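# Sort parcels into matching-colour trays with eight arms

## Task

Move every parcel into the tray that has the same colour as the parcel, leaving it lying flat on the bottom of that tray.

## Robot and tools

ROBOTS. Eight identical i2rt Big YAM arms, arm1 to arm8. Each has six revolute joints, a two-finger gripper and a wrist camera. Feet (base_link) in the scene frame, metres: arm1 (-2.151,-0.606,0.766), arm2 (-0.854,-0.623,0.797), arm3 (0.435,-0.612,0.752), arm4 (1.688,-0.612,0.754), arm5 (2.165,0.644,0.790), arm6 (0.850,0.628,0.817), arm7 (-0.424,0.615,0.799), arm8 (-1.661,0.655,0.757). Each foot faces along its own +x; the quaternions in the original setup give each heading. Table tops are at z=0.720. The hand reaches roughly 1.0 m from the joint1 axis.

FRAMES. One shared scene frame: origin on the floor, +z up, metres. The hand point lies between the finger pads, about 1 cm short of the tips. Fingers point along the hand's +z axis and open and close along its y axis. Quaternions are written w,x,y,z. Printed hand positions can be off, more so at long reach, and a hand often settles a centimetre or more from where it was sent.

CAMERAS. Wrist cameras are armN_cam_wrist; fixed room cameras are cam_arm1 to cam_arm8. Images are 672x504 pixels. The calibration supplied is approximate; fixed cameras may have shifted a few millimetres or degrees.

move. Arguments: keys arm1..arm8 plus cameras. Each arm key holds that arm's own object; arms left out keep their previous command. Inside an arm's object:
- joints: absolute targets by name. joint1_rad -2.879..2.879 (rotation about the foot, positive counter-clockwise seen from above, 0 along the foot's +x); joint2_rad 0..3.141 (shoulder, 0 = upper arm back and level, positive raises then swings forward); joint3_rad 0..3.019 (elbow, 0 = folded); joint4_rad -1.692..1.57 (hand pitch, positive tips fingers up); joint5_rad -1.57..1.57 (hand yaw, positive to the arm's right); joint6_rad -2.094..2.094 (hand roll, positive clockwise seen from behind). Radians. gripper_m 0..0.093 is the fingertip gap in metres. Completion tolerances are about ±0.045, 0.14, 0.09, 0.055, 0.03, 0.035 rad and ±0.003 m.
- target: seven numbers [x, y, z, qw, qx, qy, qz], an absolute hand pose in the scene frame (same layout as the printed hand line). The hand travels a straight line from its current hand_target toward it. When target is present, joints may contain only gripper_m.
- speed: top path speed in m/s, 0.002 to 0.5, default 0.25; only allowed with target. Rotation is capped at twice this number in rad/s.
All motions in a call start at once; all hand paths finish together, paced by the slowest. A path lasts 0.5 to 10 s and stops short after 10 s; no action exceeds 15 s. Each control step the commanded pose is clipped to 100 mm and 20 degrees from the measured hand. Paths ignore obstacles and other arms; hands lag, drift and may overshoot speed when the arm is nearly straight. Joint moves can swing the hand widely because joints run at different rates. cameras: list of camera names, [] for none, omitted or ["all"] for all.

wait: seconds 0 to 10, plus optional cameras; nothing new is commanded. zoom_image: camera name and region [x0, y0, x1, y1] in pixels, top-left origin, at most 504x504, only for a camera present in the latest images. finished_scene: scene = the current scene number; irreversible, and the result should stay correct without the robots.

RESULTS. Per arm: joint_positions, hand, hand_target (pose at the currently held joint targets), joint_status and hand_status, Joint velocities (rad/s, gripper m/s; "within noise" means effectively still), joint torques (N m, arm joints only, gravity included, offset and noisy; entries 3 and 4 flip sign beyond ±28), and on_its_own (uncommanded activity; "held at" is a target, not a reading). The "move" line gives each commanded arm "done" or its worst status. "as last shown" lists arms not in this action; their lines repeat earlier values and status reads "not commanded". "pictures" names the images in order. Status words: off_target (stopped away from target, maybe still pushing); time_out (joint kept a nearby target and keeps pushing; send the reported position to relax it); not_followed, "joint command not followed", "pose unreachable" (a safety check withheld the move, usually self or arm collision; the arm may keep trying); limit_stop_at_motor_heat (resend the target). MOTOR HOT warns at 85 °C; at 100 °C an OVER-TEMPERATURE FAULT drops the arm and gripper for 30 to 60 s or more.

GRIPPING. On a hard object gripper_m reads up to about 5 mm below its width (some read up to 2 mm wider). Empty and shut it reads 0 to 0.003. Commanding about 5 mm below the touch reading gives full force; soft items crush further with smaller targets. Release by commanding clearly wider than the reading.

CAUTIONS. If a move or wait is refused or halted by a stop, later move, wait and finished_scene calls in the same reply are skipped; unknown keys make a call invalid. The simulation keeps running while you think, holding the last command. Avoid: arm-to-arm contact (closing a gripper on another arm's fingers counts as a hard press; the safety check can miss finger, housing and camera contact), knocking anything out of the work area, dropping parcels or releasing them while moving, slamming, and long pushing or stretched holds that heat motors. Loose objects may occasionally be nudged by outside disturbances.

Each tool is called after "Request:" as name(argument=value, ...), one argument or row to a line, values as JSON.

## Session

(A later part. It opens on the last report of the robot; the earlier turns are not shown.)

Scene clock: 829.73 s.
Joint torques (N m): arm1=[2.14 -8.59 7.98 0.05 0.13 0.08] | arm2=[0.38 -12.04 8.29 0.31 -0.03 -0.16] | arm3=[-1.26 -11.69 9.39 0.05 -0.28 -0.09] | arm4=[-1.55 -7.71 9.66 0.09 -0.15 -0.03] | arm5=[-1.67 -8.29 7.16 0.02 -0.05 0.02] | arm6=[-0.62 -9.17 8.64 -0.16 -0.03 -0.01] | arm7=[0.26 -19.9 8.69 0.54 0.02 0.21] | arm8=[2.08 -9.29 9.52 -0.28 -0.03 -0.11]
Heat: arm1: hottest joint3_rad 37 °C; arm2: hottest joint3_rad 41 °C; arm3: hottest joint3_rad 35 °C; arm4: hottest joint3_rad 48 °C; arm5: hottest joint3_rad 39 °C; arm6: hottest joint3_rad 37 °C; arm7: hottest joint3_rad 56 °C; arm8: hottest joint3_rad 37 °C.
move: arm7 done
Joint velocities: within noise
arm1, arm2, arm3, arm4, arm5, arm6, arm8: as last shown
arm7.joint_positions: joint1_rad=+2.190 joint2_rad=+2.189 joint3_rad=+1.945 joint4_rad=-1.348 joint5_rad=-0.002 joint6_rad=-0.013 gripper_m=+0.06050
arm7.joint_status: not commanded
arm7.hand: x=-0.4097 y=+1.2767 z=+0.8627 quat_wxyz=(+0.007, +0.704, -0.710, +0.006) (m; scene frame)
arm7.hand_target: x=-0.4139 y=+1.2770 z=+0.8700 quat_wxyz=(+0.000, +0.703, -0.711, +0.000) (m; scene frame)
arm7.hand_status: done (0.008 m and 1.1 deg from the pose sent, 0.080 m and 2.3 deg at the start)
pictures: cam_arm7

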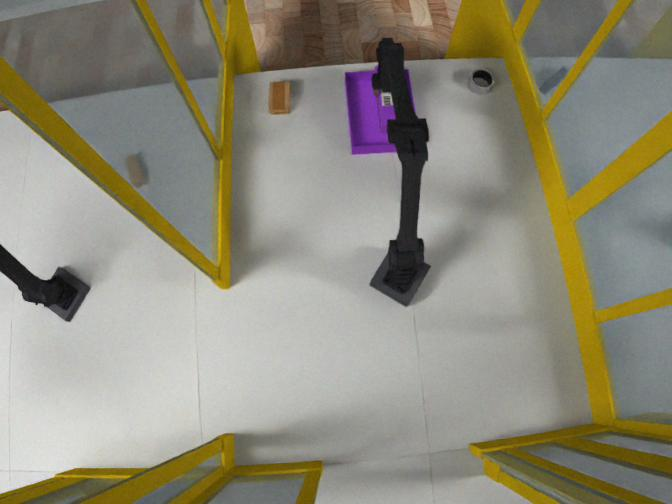

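Request:
move(
  cameras=["arm7_cam_wrist","cam_arm7"],
)

Scene clock: 864.10 s.
Joint torques (N m): arm1=[2.37 -8.06 8.09 0.06 0.18 0.08] | arm2=[0.38 -12.04 8.29 0.32 -0.02 -0.16] | arm3=[-1.2 -11.81 9.4 0.05 -0.28 -0.09] | arm4=[-1.55 -7.65 9.66 0.09 -0.15 -0.03] | arm5=[-1.03 -8.47 7.05 -0.02 -0.03 0.06] | arm6=[-0.67 -9.11 8.62 -0.14 -0.03 -0.02] | arm7=[0.38 -19.96 8.8 0.47 0.02 0.22] | arm8=[2.49 -9.11 9.5 -0.24 -0.04 -0.11]
Heat: arm1: hottest joint3_rad 37 °C; arm2: hottest joint3_rad 40 °C; arm3: hottest joint3_rad 35 °C; arm4: hottest joint3_rad 48 °C; arm5: hottest joint3_rad 39 °C; arm6: hottest joint3_rad 37 °C; arm7: hottest joint3_rad 53 °C; arm8: hottest joint3_rad 37 °C.
Joint velocities: within noise
arm1.joint_positions: joint1_rad=-1.478 joint2_rad=+1.362 joint3_rad=+1.544 joint4_rad=-1.675 joint5_rad=+0.004 joint6_rad=+0.028 gripper_m=+0.08989
arm1.joint_status: not commanded
arm1.hand: x=-2.2849 y=-0.9848 z=+1.1082 quat_wxyz=(-0.026, -0.821, -0.569, +0.034) (m; scene frame)
arm1.hand_target: x=-2.2800 y=-0.9849 z=+1.0996 quat_wxyz=(-0.016, -0.820, -0.571, +0.022) (m; scene frame)
arm1.hand_status: not commanded
arm2.joint_positions: joint1_rad=-1.426 joint2_rad=+1.401 joint3_rad=+1.550 joint4_rad=-1.672 joint5_rad=+0.000 joint6_rad=-0.268 gripper_m=+0.08992
arm2.joint_status: not commanded
arm2.hand: x=-0.6493 y=-0.2631 z=+1.1241 quat_wxyz=(-0.023, +0.614, -0.789, -0.010) (m; scene frame)
arm2.hand_target: x=-0.6500 y=-0.2631 z=+1.1194 quat_wxyz=(-0.013, +0.619, -0.785, -0.006) (m; scene frame)
arm2.hand_status: not commanded
arm3.joint_positions: joint1_rad=+0.189 joint2_rad=+1.373 joint3_rad=+1.633 joint4_rad=-1.674 joint5_rad=-0.005 joint6_rad=-0.422 gripper_m=+0.08997
arm3.joint_status: not commanded
arm3.hand: x=+0.0487 y=-0.4418 z=+1.1210 quat_wxyz=(-0.033, +0.997, +0.001, -0.069) (m; scene frame)
arm3.hand_target: x=+0.0500 y=-0.4400 z=+1.1194 quat_wxyz=(-0.029, +0.998, +0.000, -0.064) (m; scene frame)
arm3.hand_status: not commanded
arm4.joint_positions: joint1_rad=-1.932 joint2_rad=+1.339 joint3_rad=+1.554 joint4_rad=-1.686 joint5_rad=-0.014 joint6_rad=-0.018 gripper_m=+0.08991
arm4.joint_status: not commanded
arm4.hand: x=+1.9154 y=-0.9379 z=+1.1056 quat_wxyz=(-0.044, -0.461, -0.886, +0.025) (m; scene frame)
arm4.hand_target: x=+1.9101 y=-0.9399 z=+1.0994 quat_wxyz=(-0.034, -0.465, -0.885, +0.018) (m; scene frame)
arm4.hand_status: not commanded
arm5.joint_positions: joint1_rad=+1.586 joint2_rad=+1.362 joint3_rad=+1.520 joint4_rad=-1.675 joint5_rad=+0.000 joint6_rad=+0.000 gripper_m=+0.08988
arm5.joint_status: not commanded
arm5.hand: x=+2.0657 y=+0.2540 z=+1.1172 quat_wxyz=(+0.015, +0.788, +0.615, -0.018) (m; scene frame)
arm5.hand_target: x=+2.0630 y=+0.2571 z=+1.1194 quat_wxyz=(+0.013, +0.793, +0.609, -0.017) (m; scene frame)
arm5.hand_status: not commanded
arm6.joint_positions: joint1_rad=-1.354 joint2_rad=+1.403 joint3_rad=+1.472 joint4_rad=-1.649 joint5_rad=+0.001 joint6_rad=-0.094 gripper_m=+0.08988
arm6.joint_status: not commanded
arm6.hand: x=+0.6921 y=+0.2564 z=+1.1130 quat_wxyz=(+0.003, -0.807, -0.591, -0.003) (m; scene frame)
arm6.hand_target: x=+0.6939 y=+0.2600 z=+1.1199 quat_wxyz=(+0.000, -0.809, -0.588, +0.000) (m; scene frame)
arm6.hand_status: not commanded
arm7.joint_positions: joint1_rad=+2.190 joint2_rad=+2.189 joint3_rad=+1.945 joint4_rad=-1.348 joint5_rad=-0.002 joint6_rad=-0.013 gripper_m=+0.06050
arm7.joint_status: not commanded
arm7.hand: x=-0.4097 y=+1.2767 z=+0.8627 quat_wxyz=(+0.007, +0.704, -0.710, +0.006) (m; scene frame)
arm7.hand_target: x=-0.4139 y=+1.2770 z=+0.8700 quat_wxyz=(+0.000, +0.703, -0.711, +0.000) (m; scene frame)
arm7.hand_status: done (0.008 m and 1.1 deg from the pose sent, 0.080 m and 2.3 deg at the start)
arm8.joint_positions: joint1_rad=+0.394 joint2_rad=+1.328 joint3_rad=+1.574 joint4_rad=-1.672 joint5_rad=-0.001 joint6_rad=+0.061 gripper_m=+0.08993
arm8.joint_status: not commanded
arm8.hand: x=-1.7459 y=+0.2619 z=+1.1221 quat_wxyz=(-0.048, -0.794, -0.603, +0.055) (m; scene frame)
arm8.hand_target: x=-1.7441 y=+0.2640 z=+1.1194 quat_wxyz=(-0.043, -0.792, -0.608, +0.050) (m; scene frame)
arm8.hand_status: not commanded
pictures: arm7_cam_wrist, cam_arm7
camera_calibration:
arm7_cam_wrist: T_world_to_cam=[[0.999907, 0.00811562, 0.0109743, 0.386631], [0.000157548, -0.810839, 0.58527, 0.536616], [0.0136482, -0.585214, -0.810764, 1.5735], [0, 0, 0, 1]] pos_world=[-0.408155, 1.35281, 0.957431]

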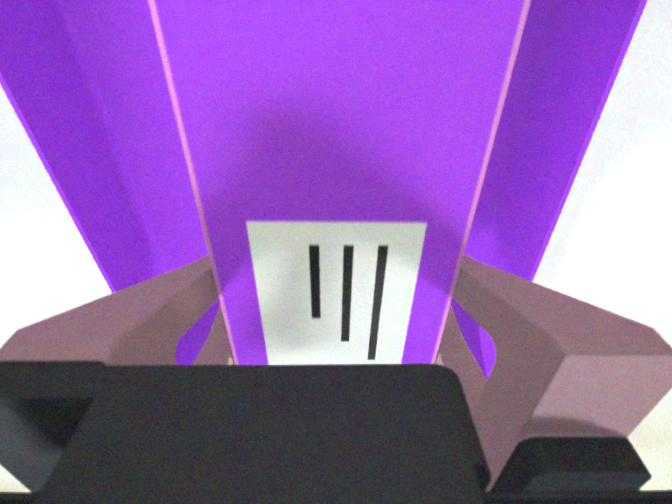

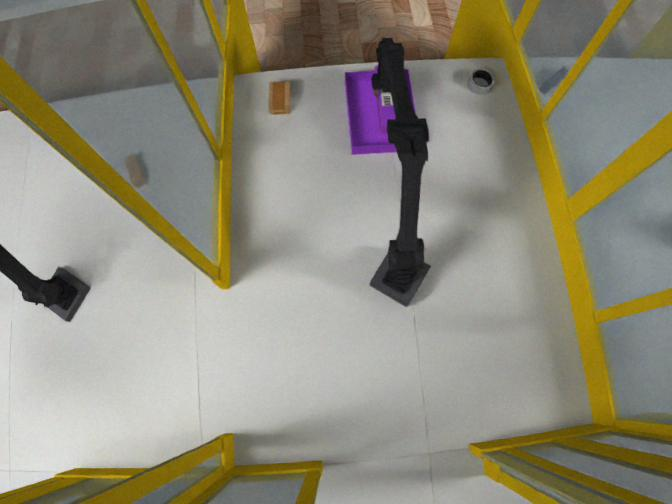

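Request:
move(
  arm7={"target":[-0.414,1.280,0.79,0,-0.7034,0.7108,0],"speed":0.12},
  cameras=["cam_arm7"],
)

Request:
zoom_image(
  camera="cam_arm7",
  region=[325, 50, 445, 170],
)

Scene clock: 884.07 s.
Joint torques (N m): arm1=[2.14 -8.23 7.99 0.12 0.18 0.07] | arm2=[0.32 -12.04 8.29 0.32 -0.03 -0.16] | arm3=[-1.14 -11.63 9.42 0.05 -0.28 -0.09] | arm4=[-1.55 -7.71 9.66 0.09 -0.15 -0.03] | arm5=[-0.85 -8.76 7.21 0.06 -0.1 0.06] | arm6=[-0.67 -9.23 8.61 -0.13 -0.03 -0.02] | arm7=[0.44 -18.08 8.92 0.55 0.03 0.2] | arm8=[2.32 -9.17 9.48 -0.2 -0.04 -0.08]
Heat: arm1: hottest joint3_rad 37 °C; arm2: hottest joint3_rad 40 °C; arm3: hottest joint3_rad 35 °C; arm4: hottest joint3_rad 48 °C; arm5: hottest joint3_rad 39 °C; arm6: hottest joint3_rad 37 °C; arm7: hottest joint3_rad 51 °C; arm8: hottest joint3_rad 37 °C.
move: arm7 done
Joint velocities: within noise
arm1, arm2, arm3, arm4, arm5, arm6, arm8: as last shown
arm7.joint_positions: joint1_rad=+2.190 joint2_rad=+2.242 joint3_rad=+1.864 joint4_rad=-1.190 joint5_rad=-0.002 joint6_rad=-0.013 gripper_m=+0.06050
arm7.joint_status: not commanded
arm7.hand: x=-0.4097 y=+1.2808 z=+0.7989 quat_wxyz=(-0.001, +0.704, -0.710, -0.003) (m; scene frame)
arm7.hand_target: x=-0.4139 y=+1.2800 z=+0.7902 quat_wxyz=(+0.000, +0.703, -0.711, +0.000) (m; scene frame)
arm7.hand_status: done (0.010 m and 0.4 deg from the pose sent, 0.073 m and 1.1 deg at the start)
pictures: cam_arm7

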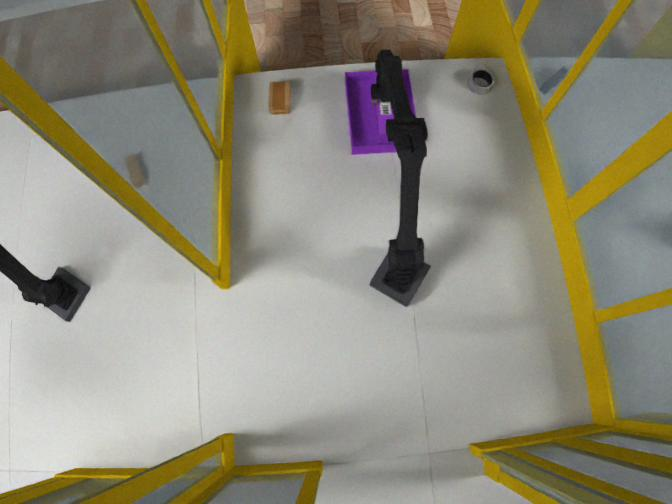

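Scaled by 4.200.

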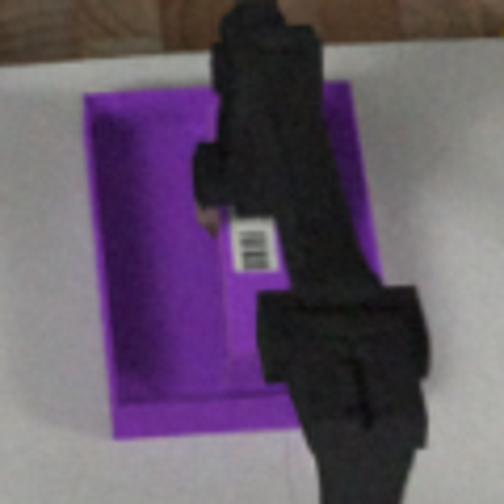

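Request:
move(
  arm7={"target":[-0.414,1.276,0.757,0,-0.7034,0.7108,0],"speed":0.06},
  cameras=["cam_arm7","arm7_cam_wrist"],
)

Request:
zoom_image(
  camera="cam_arm7",
  region=[325, 50, 445, 170],
)

Scene clock: 893.57 s.
Joint torques (N m): arm1=[2.2 -7.71 8.03 0.09 0.19 0.1] | arm2=[0.38 -12.04 8.29 0.32 -0.03 -0.16] | arm3=[-1.14 -11.75 9.39 0.06 -0.28 -0.09] | arm4=[-1.55 -7.71 9.66 0.1 -0.15 -0.03] | arm5=[-1.2 -8.47 7.08 0.03 -0.03 0.05] | arm6=[-0.62 -9.11 8.62 -0.14 -0.03 -0.02] | arm7=[0.38 -17.67 8.2 0.57 0.04 0.21] | arm8=[2.32 -9 9.48 -0.14 -0.03 -0.09]
Heat: arm1: hottest joint3_rad 37 °C; arm2: hottest joint3_rad 40 °C; arm3: hottest joint3_rad 35 °C; arm4: hottest joint3_rad 48 °C; arm5: hottest joint3_rad 39 °C; arm6: hottest joint3_rad 37 °C; arm7: hottest joint3_rad 50 °C; arm8: hottest joint3_rad 37 °C.
move: arm7 off_target
Joint velocities: within noise
arm1, arm2, arm3, arm4, arm5, arm6, arm8: as last shown
arm7.joint_positions: joint1_rad=+2.190 joint2_rad=+2.265 joint3_rad=+1.825 joint4_rad=-1.120 joint5_rad=-0.002 joint6_rad=-0.013 gripper_m=+0.06050
arm7.joint_status: not commanded
arm7.hand: x=-0.4097 y=+1.2794 z=+0.7705 quat_wxyz=(-0.004, +0.704, -0.710, -0.005) (m; scene frame)
arm7.hand_target: x=-0.4138 y=+1.2758 z=+0.7572 quat_wxyz=(+0.000, +0.703, -0.711, +0.000) (m; scene frame)
arm7.hand_status: off_target (0.015 m and 0.8 deg from the pose sent, 0.042 m and 0.3 deg at the start)
pictures: arm7_cam_wrist, cam_arm7
camera_calibration:
arm7_cam_wrist: T_world_to_cam=[[0.9999, 0.00772123, 0.0118645, 0.387477], [-0.000235301, -0.828962, 0.559305, 0.635804], [0.0141538, -0.559252, -0.828877, 1.48126], [0, 0, 0, 1]] pos_world=[-0.408254, 1.35246, 0.867578]

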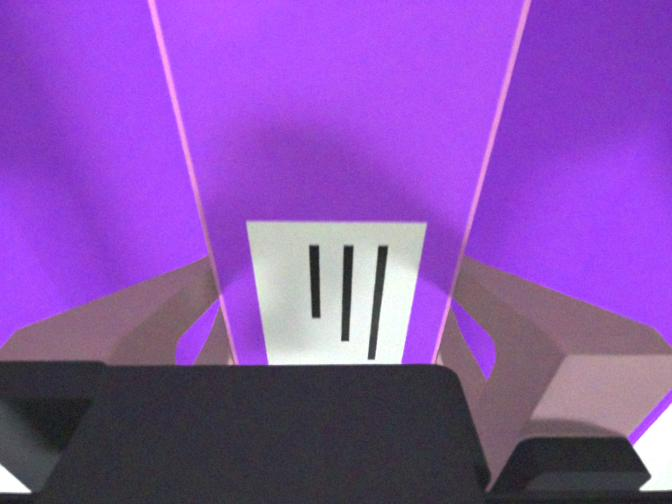

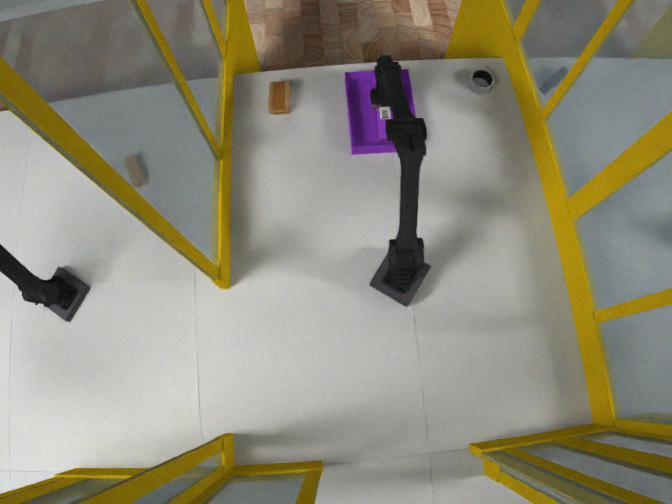

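Scaled by 4.200.

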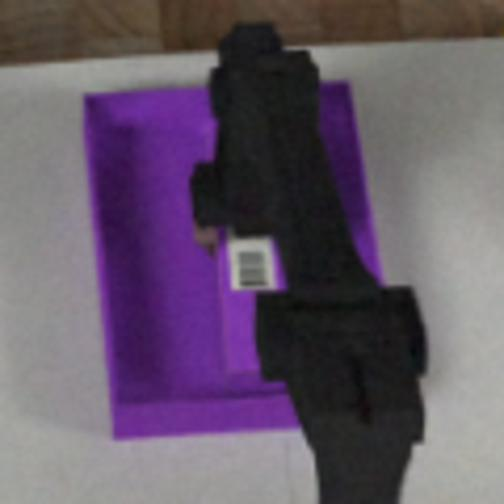

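Request:
move(
  arm7={"target":[-0.414,1.275,0.751,0,-0.7034,0.7108,0],"speed":0.05},
  cameras=[],
)

Request:
move(
  arm7={"joints":{"gripper_m":0.09}},
  cameras=[],
)

Request:
move(
  arm7={"target":[-0.414,1.275,0.95,0,-0.7034,0.7108,0],"speed":0.15},
  cameras=[],
)

Request:
move(
  arm7={"target":[-0.414,1.03,1.1,0,-0.7034,0.7108,0],"speed":0.35},
  cameras=["cam_arm7","cam_arm1","cam_arm3","cam_arm4"],
)

Request:
zoom_image(
  camera="cam_arm7",
  region=[325, 50, 445, 170],
)

Scene clock: 903.47 s.
Joint torques (N m): arm1=[2.08 -8 8.12 0.12 0.17 0.07] | arm2=[0.38 -12.04 8.29 0.34 -0.03 -0.16] | arm3=[-1.08 -11.63 9.43 0.08 -0.28 -0.09] | arm4=[-1.55 -7.71 9.66 0.09 -0.15 -0.03] | arm5=[-1.38 -8.29 7.19 0.09 -0.05 0.06] | arm6=[-0.62 -9.11 8.62 -0.17 -0.03 -0.01] | arm7=[0.15 -17.38 8.16 0.57 0.04 0.21] | arm8=[2.43 -9.11 9.55 -0.12 -0.04 -0.1]
Heat: arm1: hottest joint3_rad 37 °C; arm2: hottest joint3_rad 40 °C; arm3: hottest joint3_rad 35 °C; arm4: hottest joint3_rad 48 °C; arm5: hottest joint3_rad 39 °C; arm6: hottest joint3_rad 37 °C; arm7: hottest joint3_rad 49 °C; arm8: hottest joint3_rad 37 °C.
move: arm7 off_target
Joint velocities: within noise
arm1, arm2, arm3, arm4, arm5, arm6, arm8: as last shown
arm7.joint_positions: joint1_rad=+2.190 joint2_rad=+2.267 joint3_rad=+1.819 joint4_rad=-1.108 joint5_rad=-0.002 joint6_rad=-0.013 gripper_m=+0.06050
arm7.joint_status: not commanded
arm7.hand: x=-0.4097 y=+1.2796 z=+0.7674 quat_wxyz=(-0.006, +0.704, -0.710, -0.007) (m; scene frame)
arm7.hand_target: x=-0.4138 y=+1.2748 z=+0.7513 quat_wxyz=(+0.000, +0.703, -0.711, +0.000) (m; scene frame)
arm7.hand_status: off_target (0.018 m and 1.1 deg from the pose sent, 0.020 m and 0.8 deg at the start)
pictures: none
No camera images: "cameras" was empty.

Scene clock: 904.10 s.
Joint torques (N m): arm1=[2.08 -8 8.01 0.1 0.19 0.05] | arm2=[0.38 -12.04 8.28 0.34 -0.03 -0.16] | arm3=[-1.38 -11.63 9.37 0.03 -0.29 -0.09] | arm4=[-1.55 -7.71 9.66 0.1 -0.15 -0.03] | arm5=[-1.38 -8.06 7.15 0.09 -0.09 0.05] | arm6=[-0.56 -9.11 8.61 -0.16 -0.03 -0.02] | arm7=[0.26 -17.38 8.18 0.59 0.02 0.2] | arm8=[2.32 -9.23 9.52 -0.21 -0.04 -0.08]
Heat: arm1: hottest joint3_rad 37 °C; arm2: hottest joint3_rad 40 °C; arm3: hottest joint3_rad 35 °C; arm4: hottest joint3_rad 48 °C; arm5: hottest joint3_rad 39 °C; arm6: hottest joint3_rad 37 °C; arm7: hottest joint3_rad 49 °C; arm8: hottest joint3_rad 37 °C.
move: arm7 done
Joint velocities: within noise
arm1, arm2, arm3, arm4, arm5, arm6, arm8: as last shown
arm7.joint_positions: joint1_rad=+2.190 joint2_rad=+2.267 joint3_rad=+1.819 joint4_rad=-1.108 joint5_rad=-0.002 joint6_rad=-0.013 gripper_m=+0.08985
arm7.joint_status: all done
arm7.hand: x=-0.4097 y=+1.2796 z=+0.7674 quat_wxyz=(-0.006, +0.704, -0.710, -0.007) (m; scene frame)
arm7.hand_target: x=-0.4138 y=+1.2748 z=+0.7513 quat_wxyz=(+0.000, +0.703, -0.711, +0.000) (m; scene frame)
arm7.hand_status: not commanded
pictures: none
No camera images: "cameras" was empty.

Scene clock: 906.27 s.
Joint torques (N m): arm1=[2.43 -8.35 8.05 0.08 0.17 0.05] | arm2=[0.38 -12.04 8.29 0.32 -0.03 -0.16] | arm3=[-1.2 -11.81 9.37 0.02 -0.28 -0.09] | arm4=[-1.55 -7.65 9.66 0.09 -0.15 -0.03] | arm5=[-1.08 -8.53 7.12 -0.05 -0.09 0.03] | arm6=[-0.62 -9.29 8.62 -0.17 -0.04 -0.02] | arm7=[0.32 -18.37 15.39 -0.36 0.01 0.22] | arm8=[2.14 -9.11 9.47 -0.28 -0.03 -0.08]
Heat: arm1: hottest joint3_rad 37 °C; arm2: hottest joint3_rad 40 °C; arm3: hottest joint3_rad 35 °C; arm4: hottest joint3_rad 48 °C; arm5: hottest joint3_rad 39 °C; arm6: hottest joint3_rad 37 °C; arm7: hottest joint3_rad 49 °C; arm8: hottest joint3_rad 37 °C.
move: arm7 off_target
Joint velocities: within noise
arm1, arm2, arm3, arm4, arm5, arm6, arm8: as last shown
arm7.joint_positions: joint1_rad=+2.190 joint2_rad=+2.127 joint3_rad=+2.002 joint4_rad=-1.504 joint5_rad=-0.002 joint6_rad=-0.013 gripper_m=+0.08993
arm7.joint_status: not commanded
arm7.hand: x=-0.4101 y=+1.2585 z=+0.9241 quat_wxyz=(+0.021, +0.704, -0.710, +0.018) (m; scene frame)
arm7.hand_target: x=-0.4140 y=+1.2734 z=+0.9501 quat_wxyz=(+0.000, +0.703, -0.711, -0.001) (m; scene frame)
arm7.hand_status: off_target (0.031 m and 3.2 deg from the pose sent, 0.183 m and 1.0 deg at the start)
pictures: none
No camera images: "cameras" was empty.

Scene clock: 908.00 s.
Joint torques (N m): arm1=[2.2 -7.94 8.02 0.03 0.17 0.1] | arm2=[0.38 -12.04 8.28 0.32 -0.03 -0.16] | arm3=[-1.2 -11.69 9.37 0.03 -0.27 -0.09] | arm4=[-1.55 -7.71 9.66 0.1 -0.14 -0.03] | arm5=[-0.97 -8.06 7.13 0.09 -0.07 0.02] | arm6=[-0.62 -9.17 8.62 -0.17 -0.03 -0.02] | arm7=[-0.26 -9.76 9.02 -0.2 0.04 0.13] | arm8=[2.26 -9.11 9.51 -0.21 -0.03 -0.1]
Heat: arm1: hottest joint3_rad 37 °C; arm2: hottest joint3_rad 40 °C; arm3: hottest joint3_rad 35 °C; arm4: hottest joint3_rad 48 °C; arm5: hottest joint3_rad 39 °C; arm6: hottest joint3_rad 37 °C; arm7: hottest joint3_rad 49 °C; arm8: hottest joint3_rad 37 °C.
move: arm7 done
Joint velocities: within noise
arm1, arm2, arm3, arm4, arm5, arm6, arm8: as last shown
arm7.joint_positions: joint1_rad=+2.190 joint2_rad=+1.426 joint3_rad=+1.524 joint4_rad=-1.644 joint5_rad=-0.002 joint6_rad=-0.013 gripper_m=+0.08993
arm7.joint_status: not commanded
arm7.hand: x=-0.4146 y=+1.0345 z=+1.1070 quat_wxyz=(-0.009, +0.704, -0.710, -0.011) (m; scene frame)
arm7.hand_target: x=-0.4139 y=+1.0300 z=+1.1002 quat_wxyz=(+0.000, +0.703, -0.711, +0.000) (m; scene frame)
arm7.hand_status: done (0.008 m and 1.6 deg from the pose sent, 0.288 m and 3.2 deg at the start)
pictures: cam_arm1, cam_arm3, cam_arm4, cam_arm7

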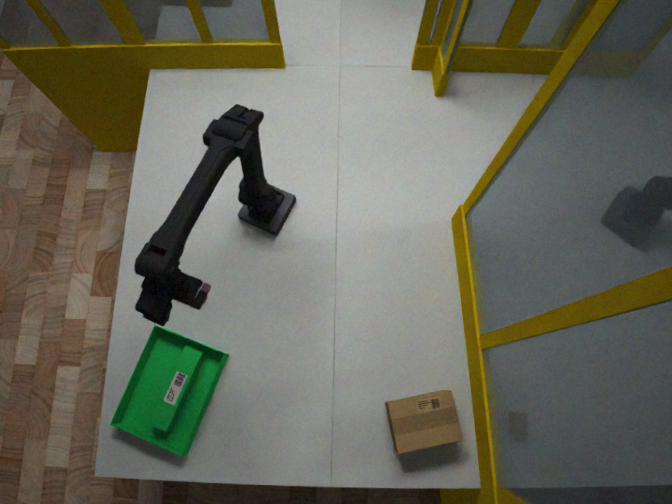

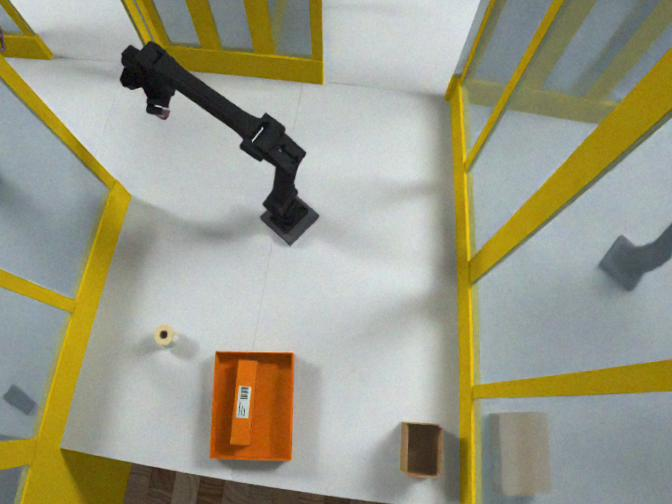

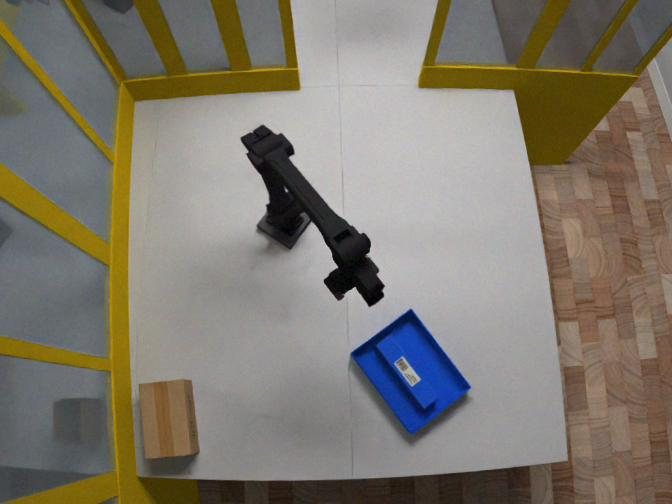

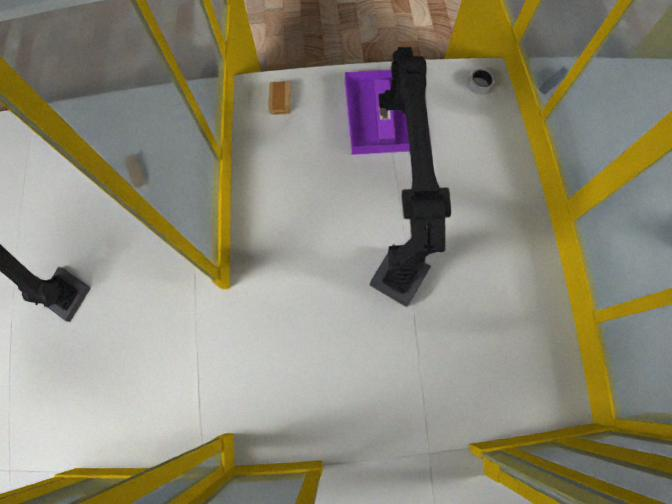

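Scaled by 4.200.

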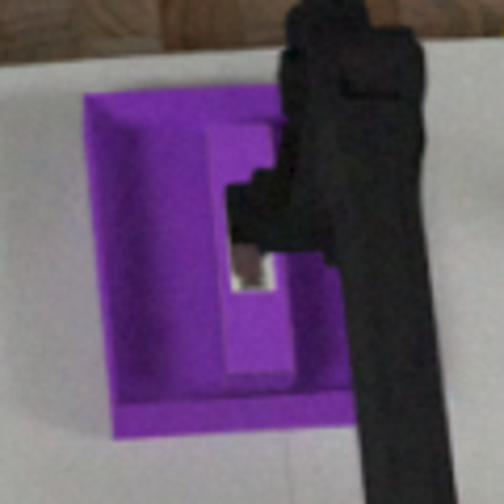

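Purple lies flat and clear of the walls. All done.

Request:
finished_scene(
  scene=2,
)

The scene is finished: the task was done.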